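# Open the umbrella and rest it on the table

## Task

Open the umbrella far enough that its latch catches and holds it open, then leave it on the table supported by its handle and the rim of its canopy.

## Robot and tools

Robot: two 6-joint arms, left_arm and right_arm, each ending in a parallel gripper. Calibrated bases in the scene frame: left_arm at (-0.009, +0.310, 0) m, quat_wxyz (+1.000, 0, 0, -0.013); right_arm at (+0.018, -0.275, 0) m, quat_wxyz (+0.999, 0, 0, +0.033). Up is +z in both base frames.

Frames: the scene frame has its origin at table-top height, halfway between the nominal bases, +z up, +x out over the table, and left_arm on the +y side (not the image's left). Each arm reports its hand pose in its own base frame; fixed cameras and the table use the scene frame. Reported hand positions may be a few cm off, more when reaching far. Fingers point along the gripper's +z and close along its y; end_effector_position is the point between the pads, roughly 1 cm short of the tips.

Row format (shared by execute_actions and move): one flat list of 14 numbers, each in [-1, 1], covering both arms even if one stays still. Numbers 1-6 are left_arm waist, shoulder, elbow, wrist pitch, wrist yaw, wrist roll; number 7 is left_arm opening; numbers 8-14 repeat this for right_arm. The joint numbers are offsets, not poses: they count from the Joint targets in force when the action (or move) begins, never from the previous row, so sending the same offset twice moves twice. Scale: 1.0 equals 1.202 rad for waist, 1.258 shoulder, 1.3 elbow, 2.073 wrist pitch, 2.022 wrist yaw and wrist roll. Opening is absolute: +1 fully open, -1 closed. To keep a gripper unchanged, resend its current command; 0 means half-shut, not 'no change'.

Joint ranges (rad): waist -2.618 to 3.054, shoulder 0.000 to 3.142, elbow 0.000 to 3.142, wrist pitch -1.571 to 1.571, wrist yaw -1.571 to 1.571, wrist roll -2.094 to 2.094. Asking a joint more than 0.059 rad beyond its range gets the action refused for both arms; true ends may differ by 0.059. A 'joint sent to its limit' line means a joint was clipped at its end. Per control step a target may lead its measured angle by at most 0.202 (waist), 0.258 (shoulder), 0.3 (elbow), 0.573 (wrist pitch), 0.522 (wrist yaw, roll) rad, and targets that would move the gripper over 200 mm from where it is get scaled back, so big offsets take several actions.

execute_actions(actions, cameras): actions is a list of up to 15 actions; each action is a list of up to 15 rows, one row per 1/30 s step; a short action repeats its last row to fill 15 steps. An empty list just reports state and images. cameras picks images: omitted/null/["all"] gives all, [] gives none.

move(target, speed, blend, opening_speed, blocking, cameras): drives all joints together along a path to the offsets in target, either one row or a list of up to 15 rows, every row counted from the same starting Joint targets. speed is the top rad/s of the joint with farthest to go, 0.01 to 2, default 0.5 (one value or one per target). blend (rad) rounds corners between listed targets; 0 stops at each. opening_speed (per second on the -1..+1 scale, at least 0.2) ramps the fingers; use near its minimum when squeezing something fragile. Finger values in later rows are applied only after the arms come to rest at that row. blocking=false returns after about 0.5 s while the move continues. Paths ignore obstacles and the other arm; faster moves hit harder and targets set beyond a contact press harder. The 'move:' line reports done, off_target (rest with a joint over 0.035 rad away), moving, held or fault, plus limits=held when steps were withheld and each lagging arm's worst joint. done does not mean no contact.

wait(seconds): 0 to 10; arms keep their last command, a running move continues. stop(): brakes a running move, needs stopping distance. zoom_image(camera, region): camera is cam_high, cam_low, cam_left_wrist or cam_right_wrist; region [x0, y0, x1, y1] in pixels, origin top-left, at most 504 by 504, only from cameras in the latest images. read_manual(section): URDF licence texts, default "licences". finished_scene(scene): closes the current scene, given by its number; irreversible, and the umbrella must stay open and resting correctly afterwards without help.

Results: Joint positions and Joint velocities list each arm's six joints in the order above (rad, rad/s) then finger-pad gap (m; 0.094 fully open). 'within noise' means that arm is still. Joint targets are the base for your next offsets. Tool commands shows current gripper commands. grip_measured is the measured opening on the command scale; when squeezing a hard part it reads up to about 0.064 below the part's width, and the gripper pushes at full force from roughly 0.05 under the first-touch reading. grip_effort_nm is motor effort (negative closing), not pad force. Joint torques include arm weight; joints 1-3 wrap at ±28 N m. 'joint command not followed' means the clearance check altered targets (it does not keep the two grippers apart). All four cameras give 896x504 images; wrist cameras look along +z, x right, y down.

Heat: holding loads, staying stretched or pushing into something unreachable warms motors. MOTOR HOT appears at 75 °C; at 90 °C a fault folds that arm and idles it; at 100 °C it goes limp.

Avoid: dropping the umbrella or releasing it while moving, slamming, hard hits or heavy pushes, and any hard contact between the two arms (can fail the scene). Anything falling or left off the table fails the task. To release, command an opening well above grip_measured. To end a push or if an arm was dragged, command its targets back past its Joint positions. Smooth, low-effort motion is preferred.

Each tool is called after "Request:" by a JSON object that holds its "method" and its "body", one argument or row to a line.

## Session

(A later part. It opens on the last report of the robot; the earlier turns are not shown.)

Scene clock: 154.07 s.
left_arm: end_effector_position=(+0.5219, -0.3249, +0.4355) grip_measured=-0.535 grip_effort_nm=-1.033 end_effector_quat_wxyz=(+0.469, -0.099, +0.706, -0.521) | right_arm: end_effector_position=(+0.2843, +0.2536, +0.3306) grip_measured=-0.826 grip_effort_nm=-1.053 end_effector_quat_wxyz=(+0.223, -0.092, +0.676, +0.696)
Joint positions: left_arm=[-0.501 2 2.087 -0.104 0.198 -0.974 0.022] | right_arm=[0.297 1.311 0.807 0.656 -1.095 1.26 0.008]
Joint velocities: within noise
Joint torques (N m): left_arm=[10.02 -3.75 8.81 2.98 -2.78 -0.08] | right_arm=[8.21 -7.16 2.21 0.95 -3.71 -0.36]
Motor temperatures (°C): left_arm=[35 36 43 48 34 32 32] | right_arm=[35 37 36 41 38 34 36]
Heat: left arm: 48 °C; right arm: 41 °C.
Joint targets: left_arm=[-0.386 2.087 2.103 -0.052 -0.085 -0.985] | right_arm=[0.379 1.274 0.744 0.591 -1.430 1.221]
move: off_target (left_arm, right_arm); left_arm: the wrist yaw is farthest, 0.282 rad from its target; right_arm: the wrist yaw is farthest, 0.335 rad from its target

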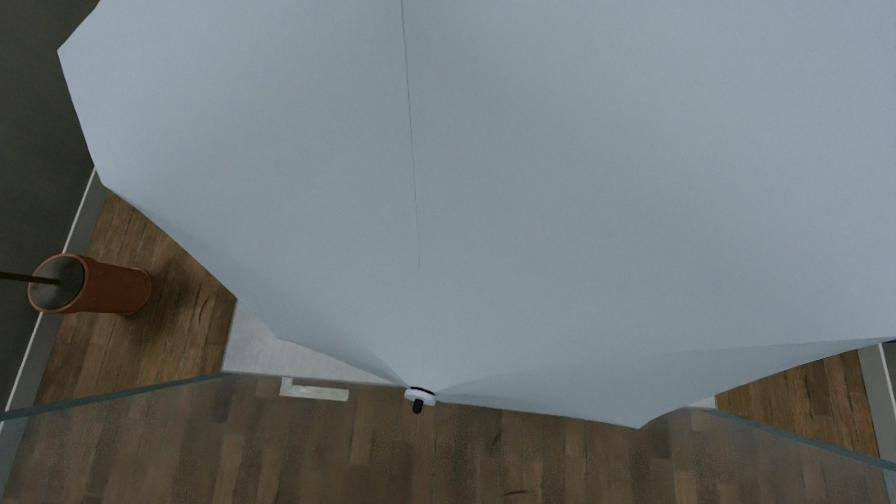

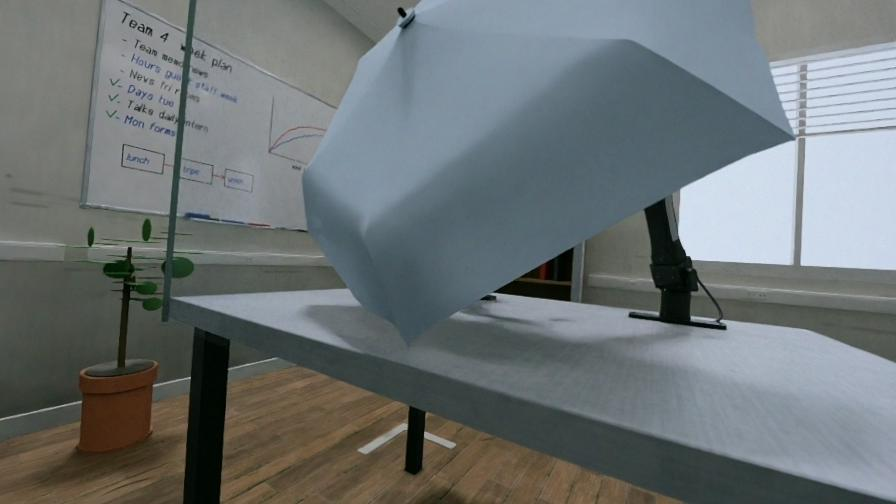

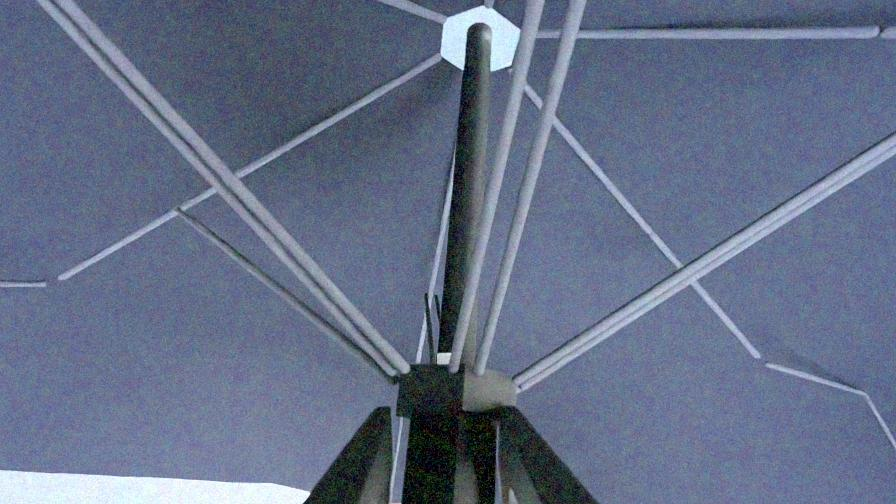

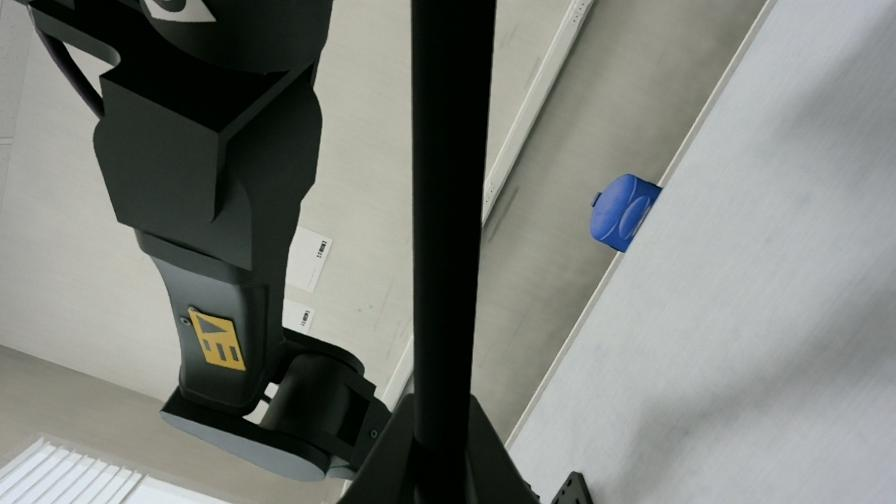

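Request:
{"method": "move", "body": {
  "target": [0.049,0.080,0.12,-0.024,-0.042,0,-1,0.059,-0.0565,-0.072,-0.01,-0.048,0,-1],
  "speed": 0.15
}}

Request:
{"method": "zoom_image", "body": {
  "camera": "cam_left_wrist",
  "region": [300, 150, 600, 504]
}}

Scene clock: 164.97 s.
left_arm: end_effector_position=(+0.5467, -0.2993, +0.4805) grip_measured=-0.899 grip_effort_nm=-1.038 end_effector_quat_wxyz=(+0.535, -0.098, +0.661, -0.517) | right_arm: end_effector_position=(+0.2588, +0.2612, +0.3308) grip_measured=-0.826 grip_effort_nm=-1.067 end_effector_quat_wxyz=(+0.232, -0.113, +0.665, +0.701)
Joint positions: left_arm=[-0.456 2.078 2.265 -0.078 0.163 -0.933 0.005] | right_arm=[0.35 1.243 0.734 0.695 -1.062 1.247 0.008]
Joint velocities: within noise
Joint torques (N m): left_arm=[11.19 -2.48 6.79 2.15 -3.29 -0.54] | right_arm=[10 -6.78 0.43 0.41 -5.14 -0.23]
Motor temperatures (°C): left_arm=[36 36 42 51 39 32 32] | right_arm=[36 37 35 40 44 34 36]
Heat: left arm: 51 °C; right arm: 44 °C.
Joint targets: left_arm=[-0.328 2.188 2.258 -0.102 -0.170 -0.985] | right_arm=[0.450 1.203 0.651 0.570 -1.527 1.220]
move: off_target (left_arm, right_arm); left_arm: the wrist yaw is farthest, 0.333 rad from its target; right_arm: the wrist yaw is farthest, 0.465 rad from its target

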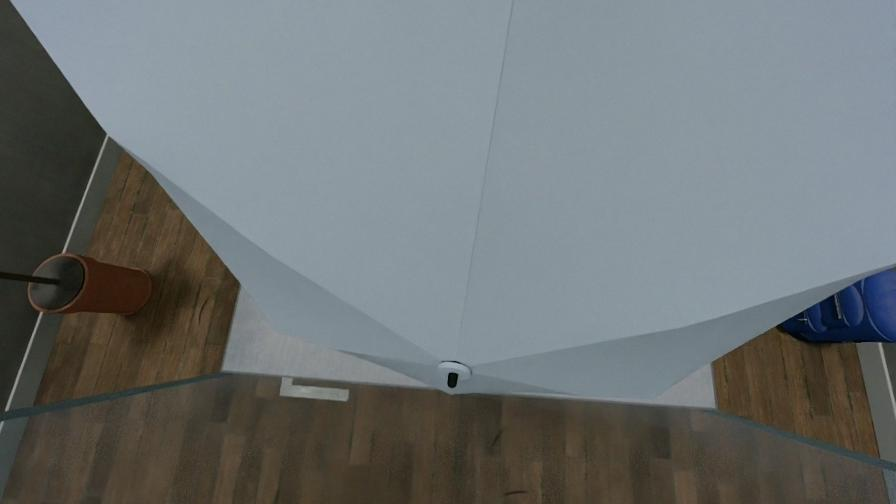

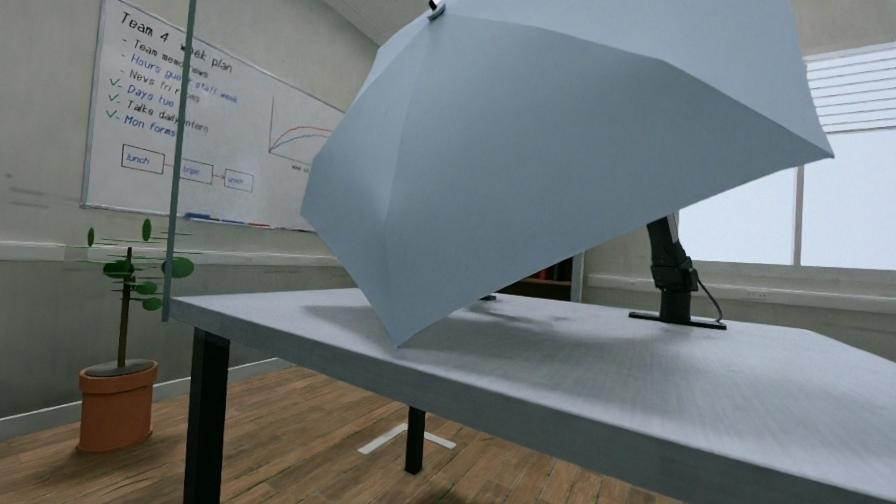

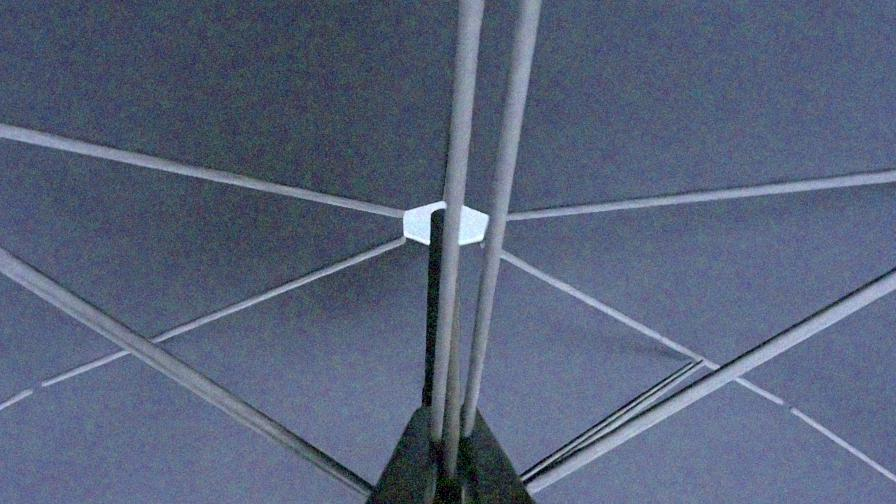

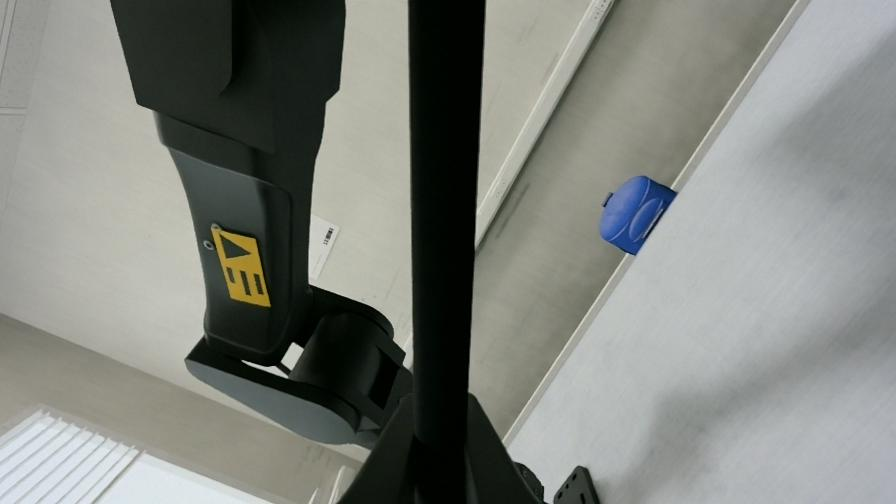

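Scaled by 1.424 from the camera's 896x504 image, which has a finer 1280x720 frame.

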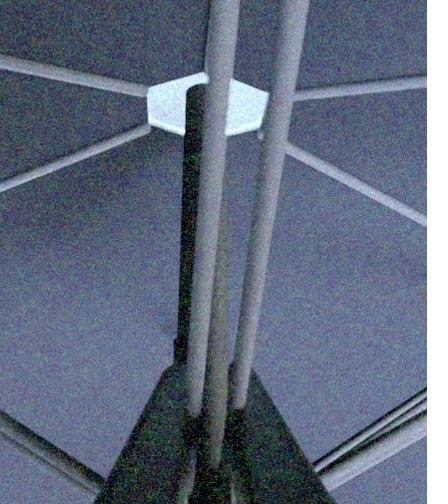

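Request:
{"method": "move", "body": {
  "target": [-0.049,-0.080,-0.12,0.024,0.042,0,-1,-0.059,0.0565,0.072,0.01,0.048,0,-1],
  "speed": 0.1
}}

Request:
{"method": "zoom_image", "body": {
  "camera": "cam_left_wrist",
  "region": [300, 150, 600, 504]
}}

Scene clock: 172.83 s.
left_arm: end_effector_position=(+0.5435, -0.2909, +0.4808) grip_measured=-0.899 grip_effort_nm=-1.038 end_effector_quat_wxyz=(+0.550, -0.110, +0.646, -0.517) | right_arm: end_effector_position=(+0.2584, +0.2616, +0.3320) grip_measured=-0.826 grip_effort_nm=-1.057 end_effector_quat_wxyz=(+0.215, -0.130, +0.666, +0.702)
Joint positions: left_arm=[-0.456 2.024 2.149 0.018 0.128 -0.942 0.005] | right_arm=[0.336 1.269 0.767 0.685 -1.124 1.247 0.008]
Joint velocities: within noise
Joint torques (N m): left_arm=[6.09 -5.55 3.89 1.65 -2.11 -0.44] | right_arm=[4.22 -3.48 5.5 0.68 -3.36 -0.24]
Motor temperatures (°C): left_arm=[37 36 42 50 42 32 32] | right_arm=[36 37 35 39 51 34 37]
Heat: left arm: 50 °C; right arm: 51 °C.
Joint targets: left_arm=[-0.387 2.087 2.103 -0.052 -0.085 -0.985] | right_arm=[0.379 1.274 0.744 0.591 -1.430 1.220]
move: off_target (left_arm, right_arm); left_arm: the wrist yaw is farthest, 0.213 rad from its target; right_arm: the wrist yaw is farthest, 0.306 rad from its target

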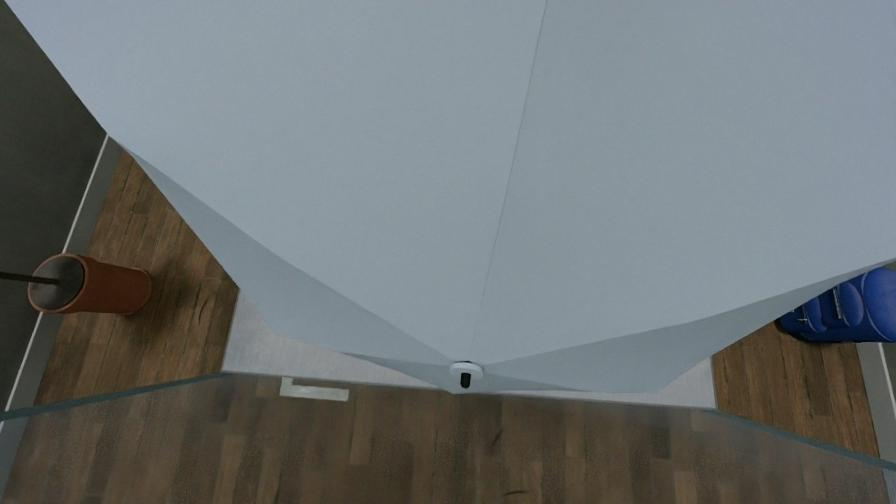

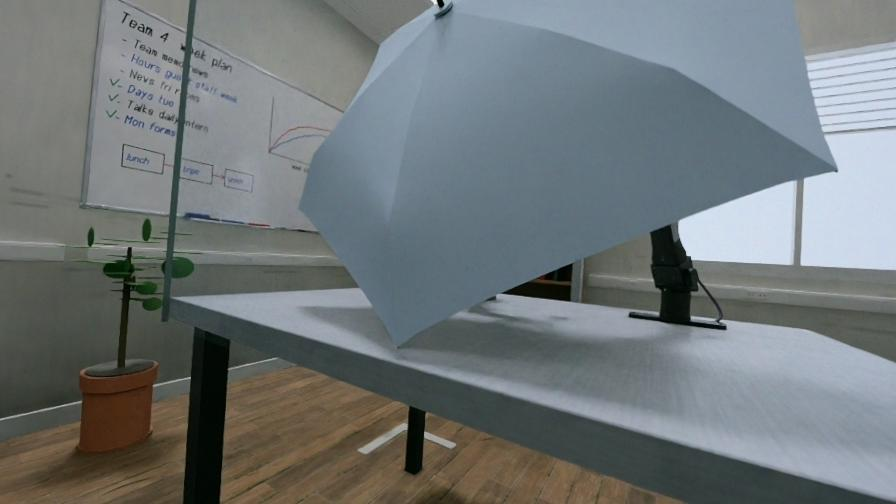

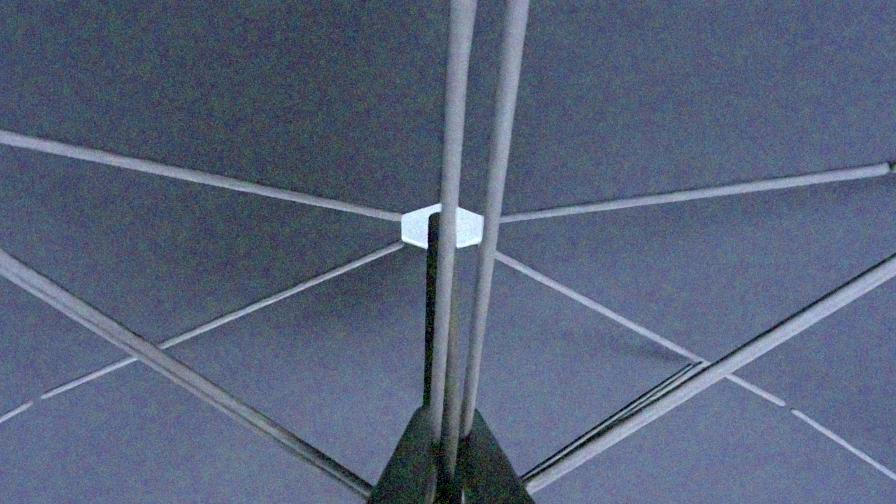

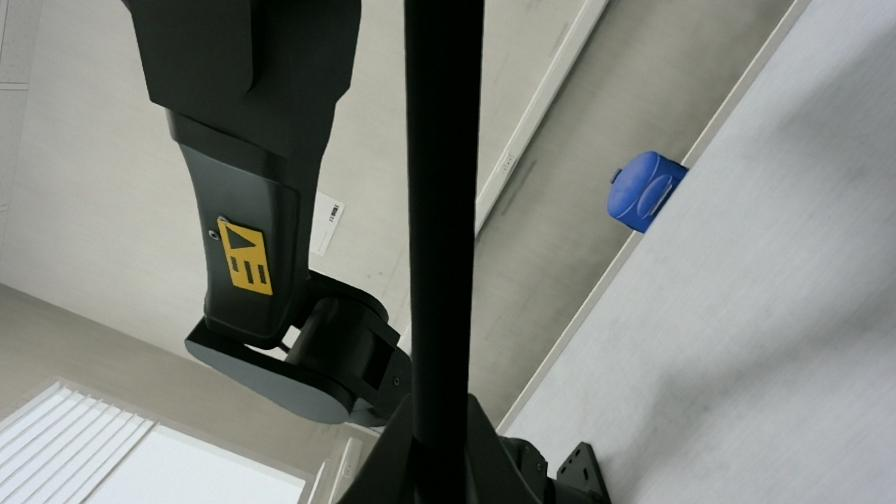

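Scaled by 1.424 from the camera's 896x504 image, which has a finer 1280x720 frame.

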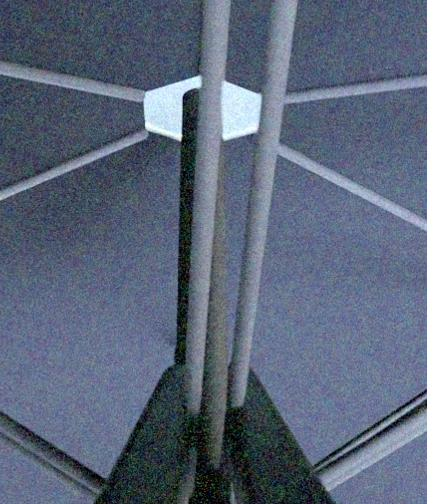

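Request:
{"method": "move", "body": {
  "target": [-0.045,-0.05,-0.02,0.03,0.07,0.02,-1,-0.035,0.0,0.015,0.03,0.1,0.01,-1],
  "speed": 0.1
}}

Request:
{"method": "zoom_image", "body": {
  "camera": "cam_left_wrist",
  "region": [300, 150, 600, 504]
}}

Scene clock: 176.83 s.
left_arm: end_effector_position=(+0.5398, -0.2929, +0.4820) grip_measured=-0.899 grip_effort_nm=-1.043 end_effector_quat_wxyz=(+0.557, -0.100, +0.640, -0.519) | right_arm: end_effector_position=(+0.2588, +0.2602, +0.3319) grip_measured=-0.826 grip_effort_nm=-1.062 end_effector_quat_wxyz=(+0.214, -0.130, +0.667, +0.702)
Joint positions: left_arm=[-0.46 2.01 2.111 0.061 0.134 -0.927 0.005] | right_arm=[0.33 1.27 0.767 0.685 -1.131 1.247 0.008]
Joint velocities: within noise
Joint torques (N m): left_arm=[1.73 -8.9 4.81 1.82 -0.78 -0.16] | right_arm=[0.66 -3.45 7.06 1.21 -0.98 -0.04]
Motor temperatures (°C): left_arm=[37 36 41 49 41 32 32] | right_arm=[36 37 35 39 50 34 37]
Heat: left arm: 49 °C; right arm: 50 °C.
Joint targets: left_arm=[-0.441 2.024 2.076 0.011 0.057 -0.944] | right_arm=[0.337 1.274 0.764 0.653 -1.228 1.241]
move: off_target (left_arm, right_arm); left_arm: the wrist yaw is farthest, 0.078 rad from its target; right_arm: the wrist yaw is farthest, 0.097 rad from its target

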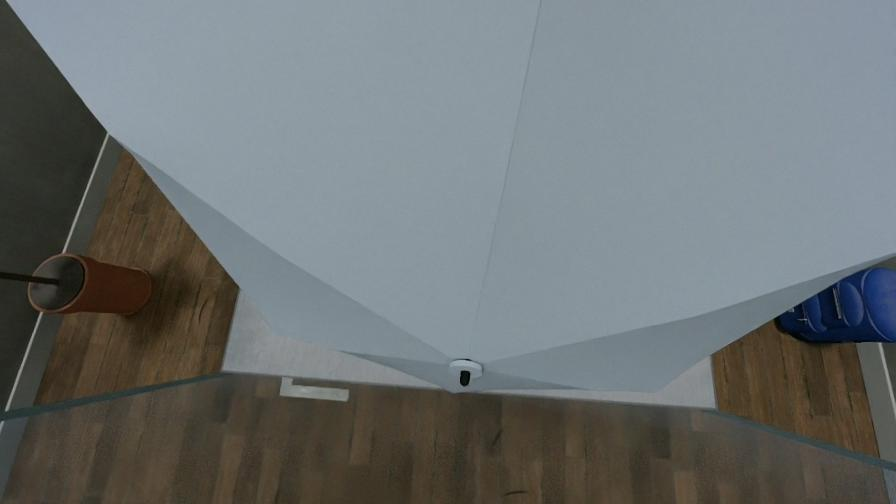

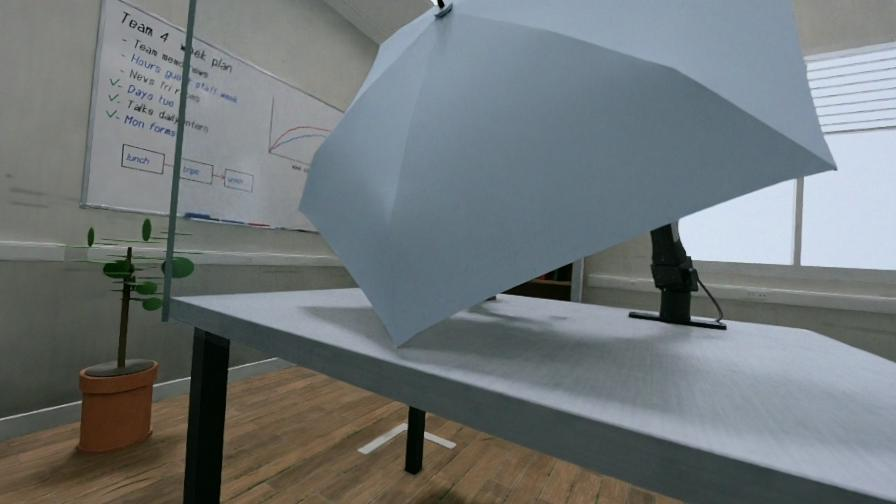

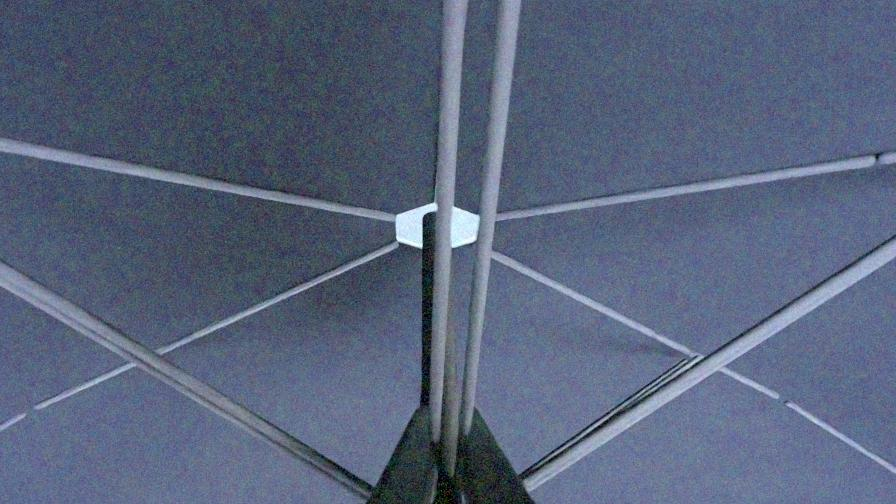

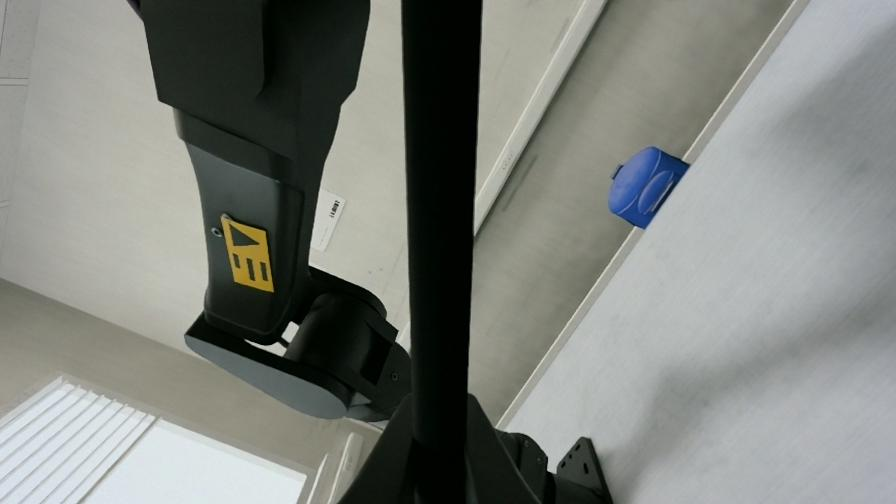

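Scaled by 1.424 from the camera's 896x504 image, which has a finer 1280x720 frame.

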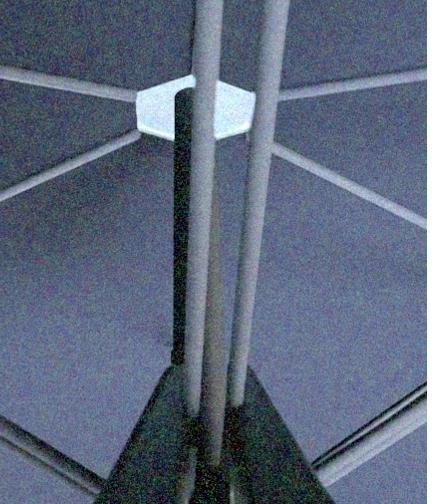

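Request:
{"method": "move", "body": {
  "target": [
    [0,0,0,0,0,0,-0.4,0,0,0,0,0,0,-1],
    [0.0275,-0.408,-0.481,0.112,0.063,0,-0.4,0,0,0,0,0,0,-1]
  ],
  "speed": 0.25,
  "opening_speed": 0.5
}}

Request:
{"method": "zoom_image", "body": {
  "camera": "cam_left_wrist",
  "region": [300, 150, 600, 504]
}}

Scene clock: 201.57 s.
left_arm: end_effector_position=(+0.4453, -0.2298, +0.4711) grip_measured=-0.401 grip_effort_nm=0.061 end_effector_quat_wxyz=(+0.559, -0.102, +0.634, -0.525) | right_arm: end_effector_position=(+0.2427, +0.2615, +0.3261) grip_measured=-0.826 grip_effort_nm=-1.062 end_effector_quat_wxyz=(+0.179, -0.162, +0.668, +0.703)
Joint positions: left_arm=[-0.416 1.533 1.472 0.239 0.177 -0.945 0.028] | right_arm=[0.33 1.27 0.767 0.662 -1.225 1.234 0.008]
Joint velocities: within noise
Joint torques (N m): left_arm=[0.72 -7.98 6.05 2.35 0.05 0.05] | right_arm=[0.7 -3.41 7.01 1.37 0.05 0.09]
Motor temperatures (°C): left_arm=[35 38 41 47 37 32 32] | right_arm=[35 36 36 39 41 34 37]
Heat: left arm: 47 °C; right arm: 41 °C.
Joint targets: left_arm=[-0.408 1.511 1.451 0.242 0.184 -0.944] | right_arm=[0.337 1.274 0.764 0.653 -1.228 1.241]
move: done

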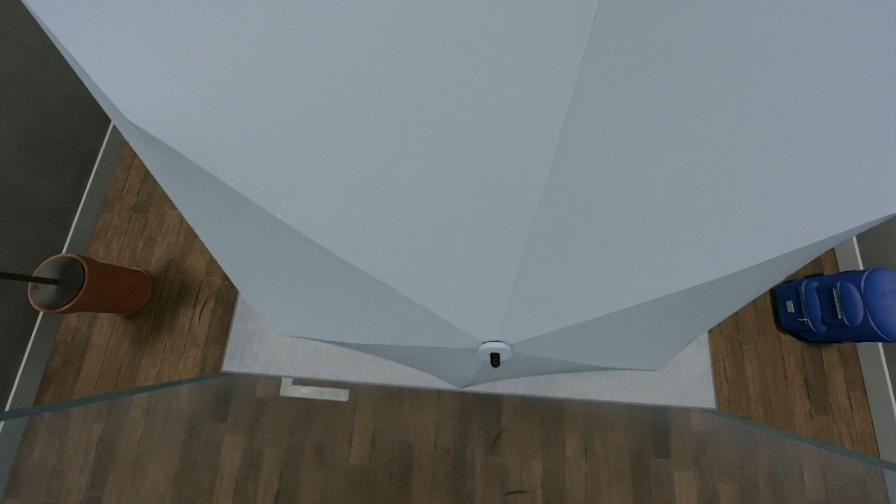

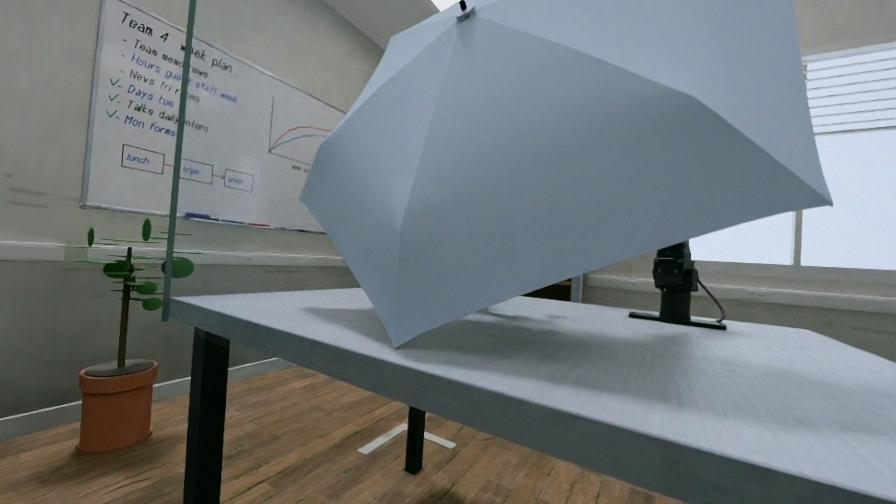

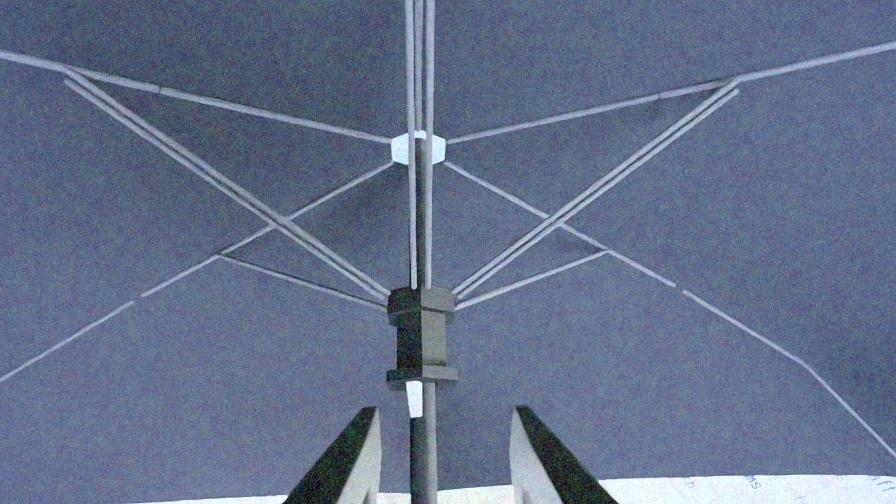

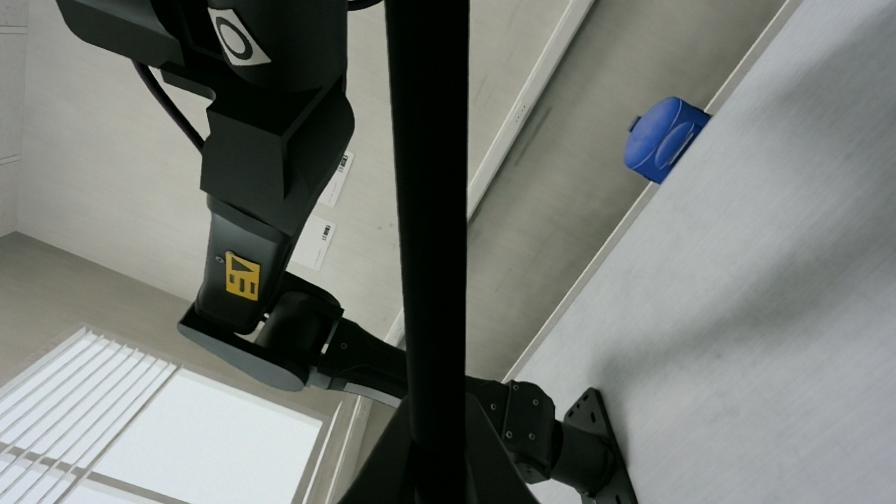

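Scaled by 1.424 from the camera's 896x504 image, which has a finer 1280x720 frame.

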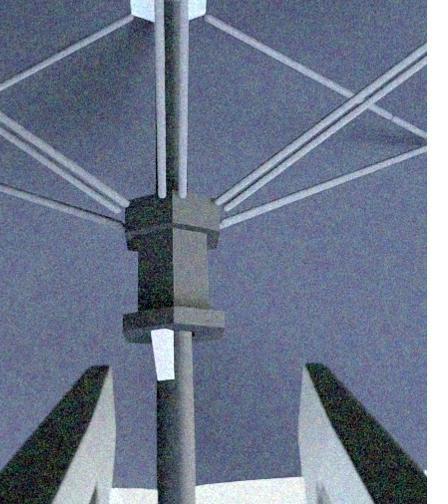

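Request:
{"method": "move", "body": {
  "target": [
    [0,-0.247,-0.308,0.033,0,0,-0.4,0,0,0,0,0,0,-1],
    [0.4226,-0.724,-0.577,0.028,-0.09,0.467,-0.4,0,0,0,0,0,0,-1]
  ],
  "speed": 0.5,
  "blend": 0.1
}}

Scene clock: 220.17 s.
left_arm: end_effector_position=(+0.2665, +0.0244, +0.4574) grip_measured=-0.401 grip_effort_nm=0.046 end_effector_quat_wxyz=(+0.838, -0.024, +0.544, +0.034) | right_arm: end_effector_position=(+0.2427, +0.2615, +0.3261) grip_measured=-0.826 grip_effort_nm=-1.067 end_effector_quat_wxyz=(+0.179, -0.162, +0.668, +0.703)
Joint positions: left_arm=[0.093 0.609 0.72 0.307 0.008 -0.006 0.028] | right_arm=[0.33 1.27 0.767 0.662 -1.225 1.234 0.008]
Joint velocities: within noise
Joint torques (N m): left_arm=[0.64 0.01 5.72 2.04 -0.09 0.11] | right_arm=[0.65 -3.41 6.99 1.37 0.07 0.09]
Motor temperatures (°C): left_arm=[35 38 42 48 35 32 32] | right_arm=[35 35 36 39 39 34 37]
Heat: left arm: 48 °C; right arm: 39 °C.
Joint targets: left_arm=[0.100 0.600 0.701 0.301 0.002 0.000] | right_arm=[0.337 1.274 0.764 0.653 -1.228 1.241]
move: done

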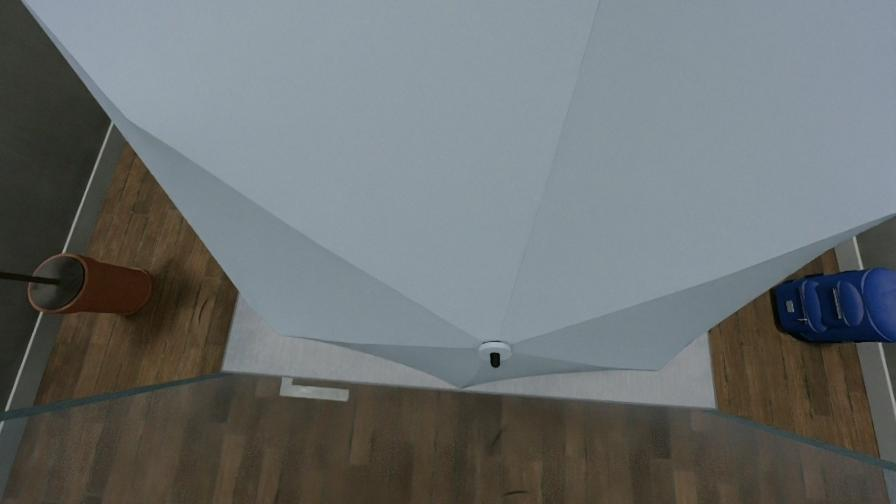

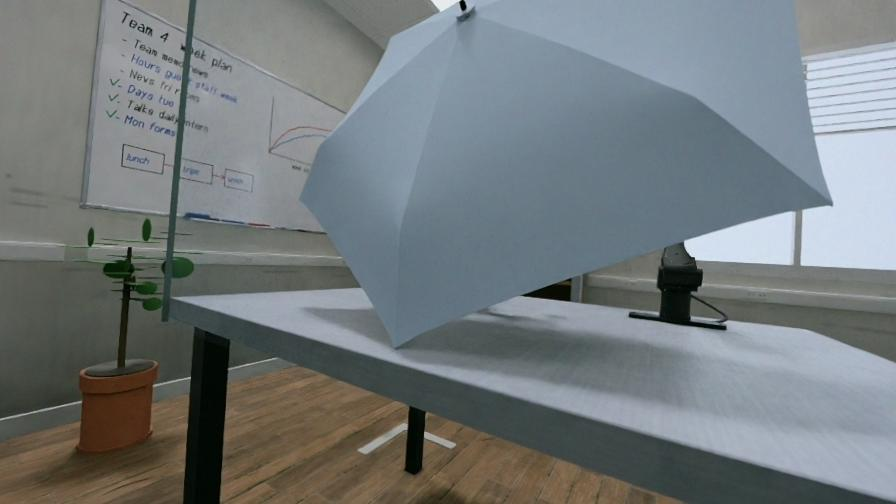

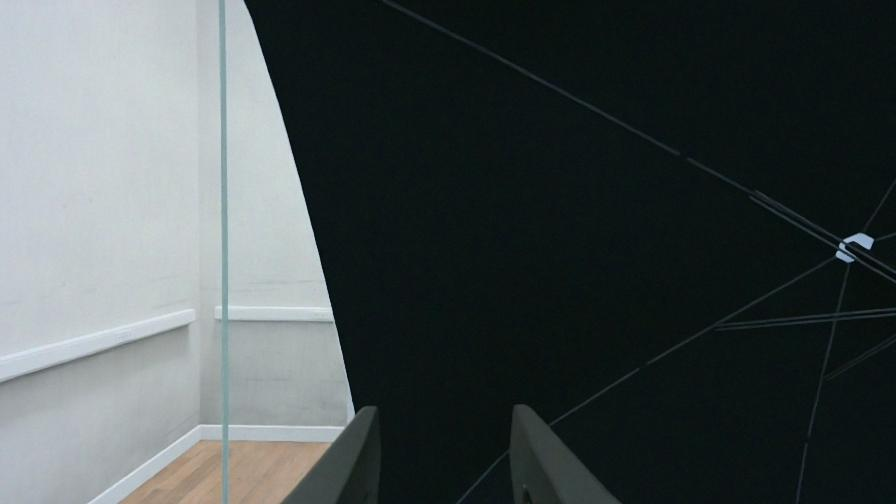

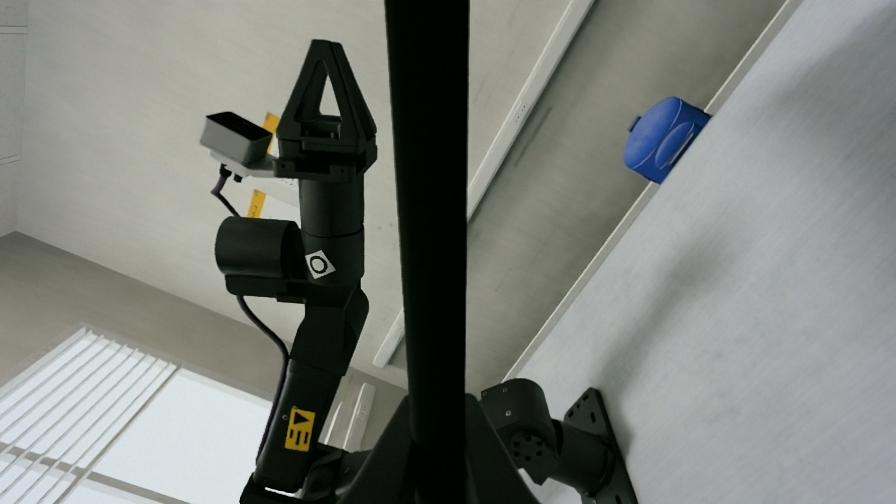

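Request:
{"method": "move", "body": {
  "target": [0,0,0,0,0,0,-0.4,0.2255,-0.2,0.105,-0.5046,0.339,-0.279,-1],
  "speed": 0.4
}}

Scene clock: 228.27 s.
left_arm: end_effector_position=(+0.2665, +0.0245, +0.4574) grip_measured=-0.401 grip_effort_nm=0.056 end_effector_quat_wxyz=(+0.838, -0.023, +0.544, +0.035) | right_arm: end_effector_position=(+0.2115, +0.2729, +0.2670) grip_measured=-0.827 grip_effort_nm=-1.062 end_effector_quat_wxyz=(+0.261, -0.151, +0.815, +0.495)
Joint positions: left_arm=[0.093 0.609 0.72 0.307 0.008 -0.005 0.028] | right_arm=[0.612 1.033 0.873 -0.31 -0.6 0.623 0.008]
Joint velocities: within noise
Joint torques (N m): left_arm=[0.66 0.01 5.75 2.04 -0.08 0.1] | right_arm=[-0.43 -3.14 10.14 1.01 0.48 0.54]
Motor temperatures (°C): left_arm=[35 37 42 48 35 32 31] | right_arm=[35 35 36 39 38 34 37]
Heat: left arm: 48 °C; right arm: 39 °C.
Joint targets: left_arm=[0.100 0.600 0.701 0.301 0.002 0.000] | right_arm=[0.608 1.023 0.900 -0.393 -0.543 0.677]
move: off_target (right_arm); right_arm: the wrist pitch is farthest, 0.083 rad from its target

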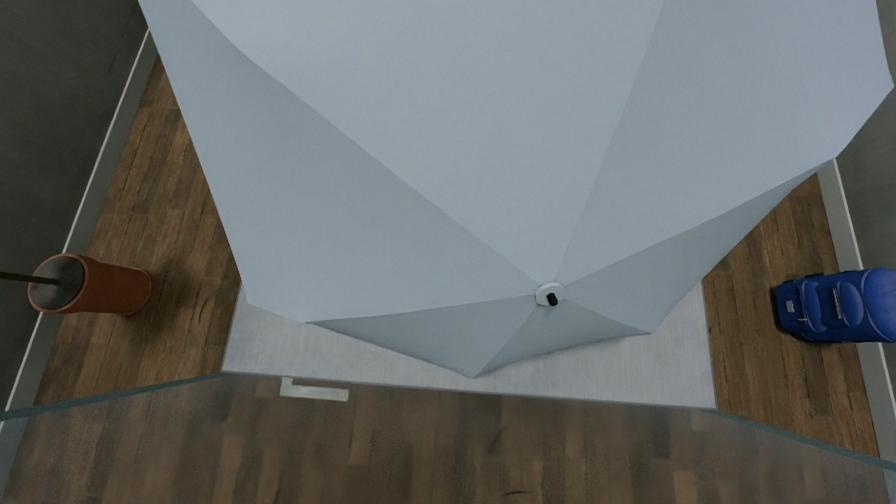

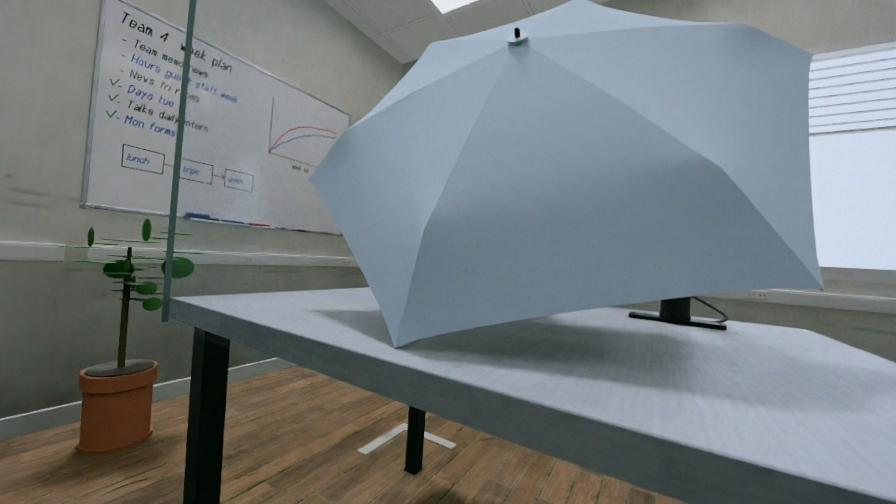

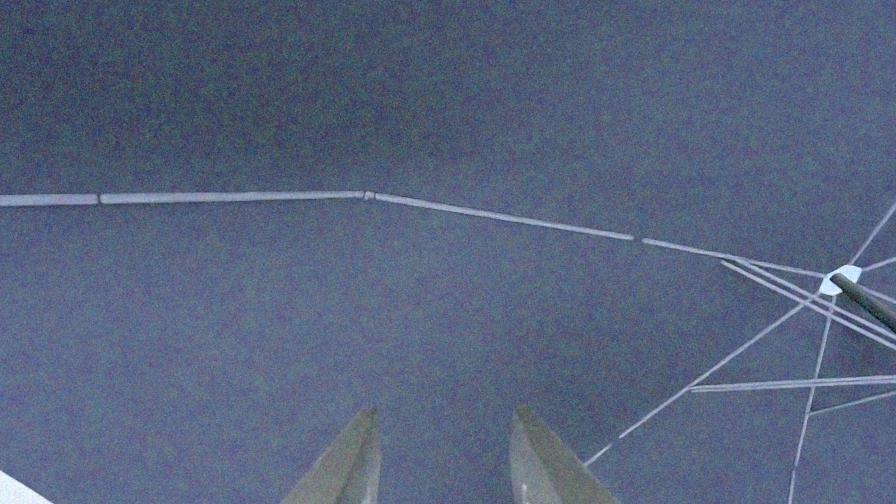

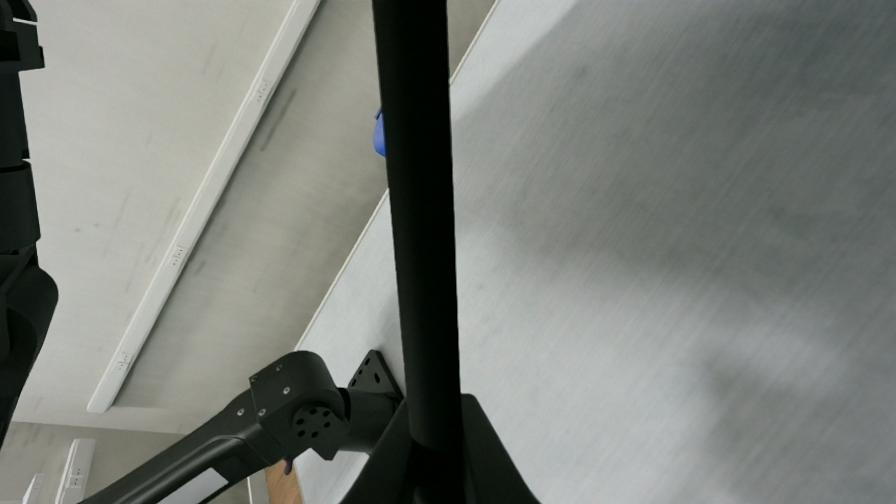

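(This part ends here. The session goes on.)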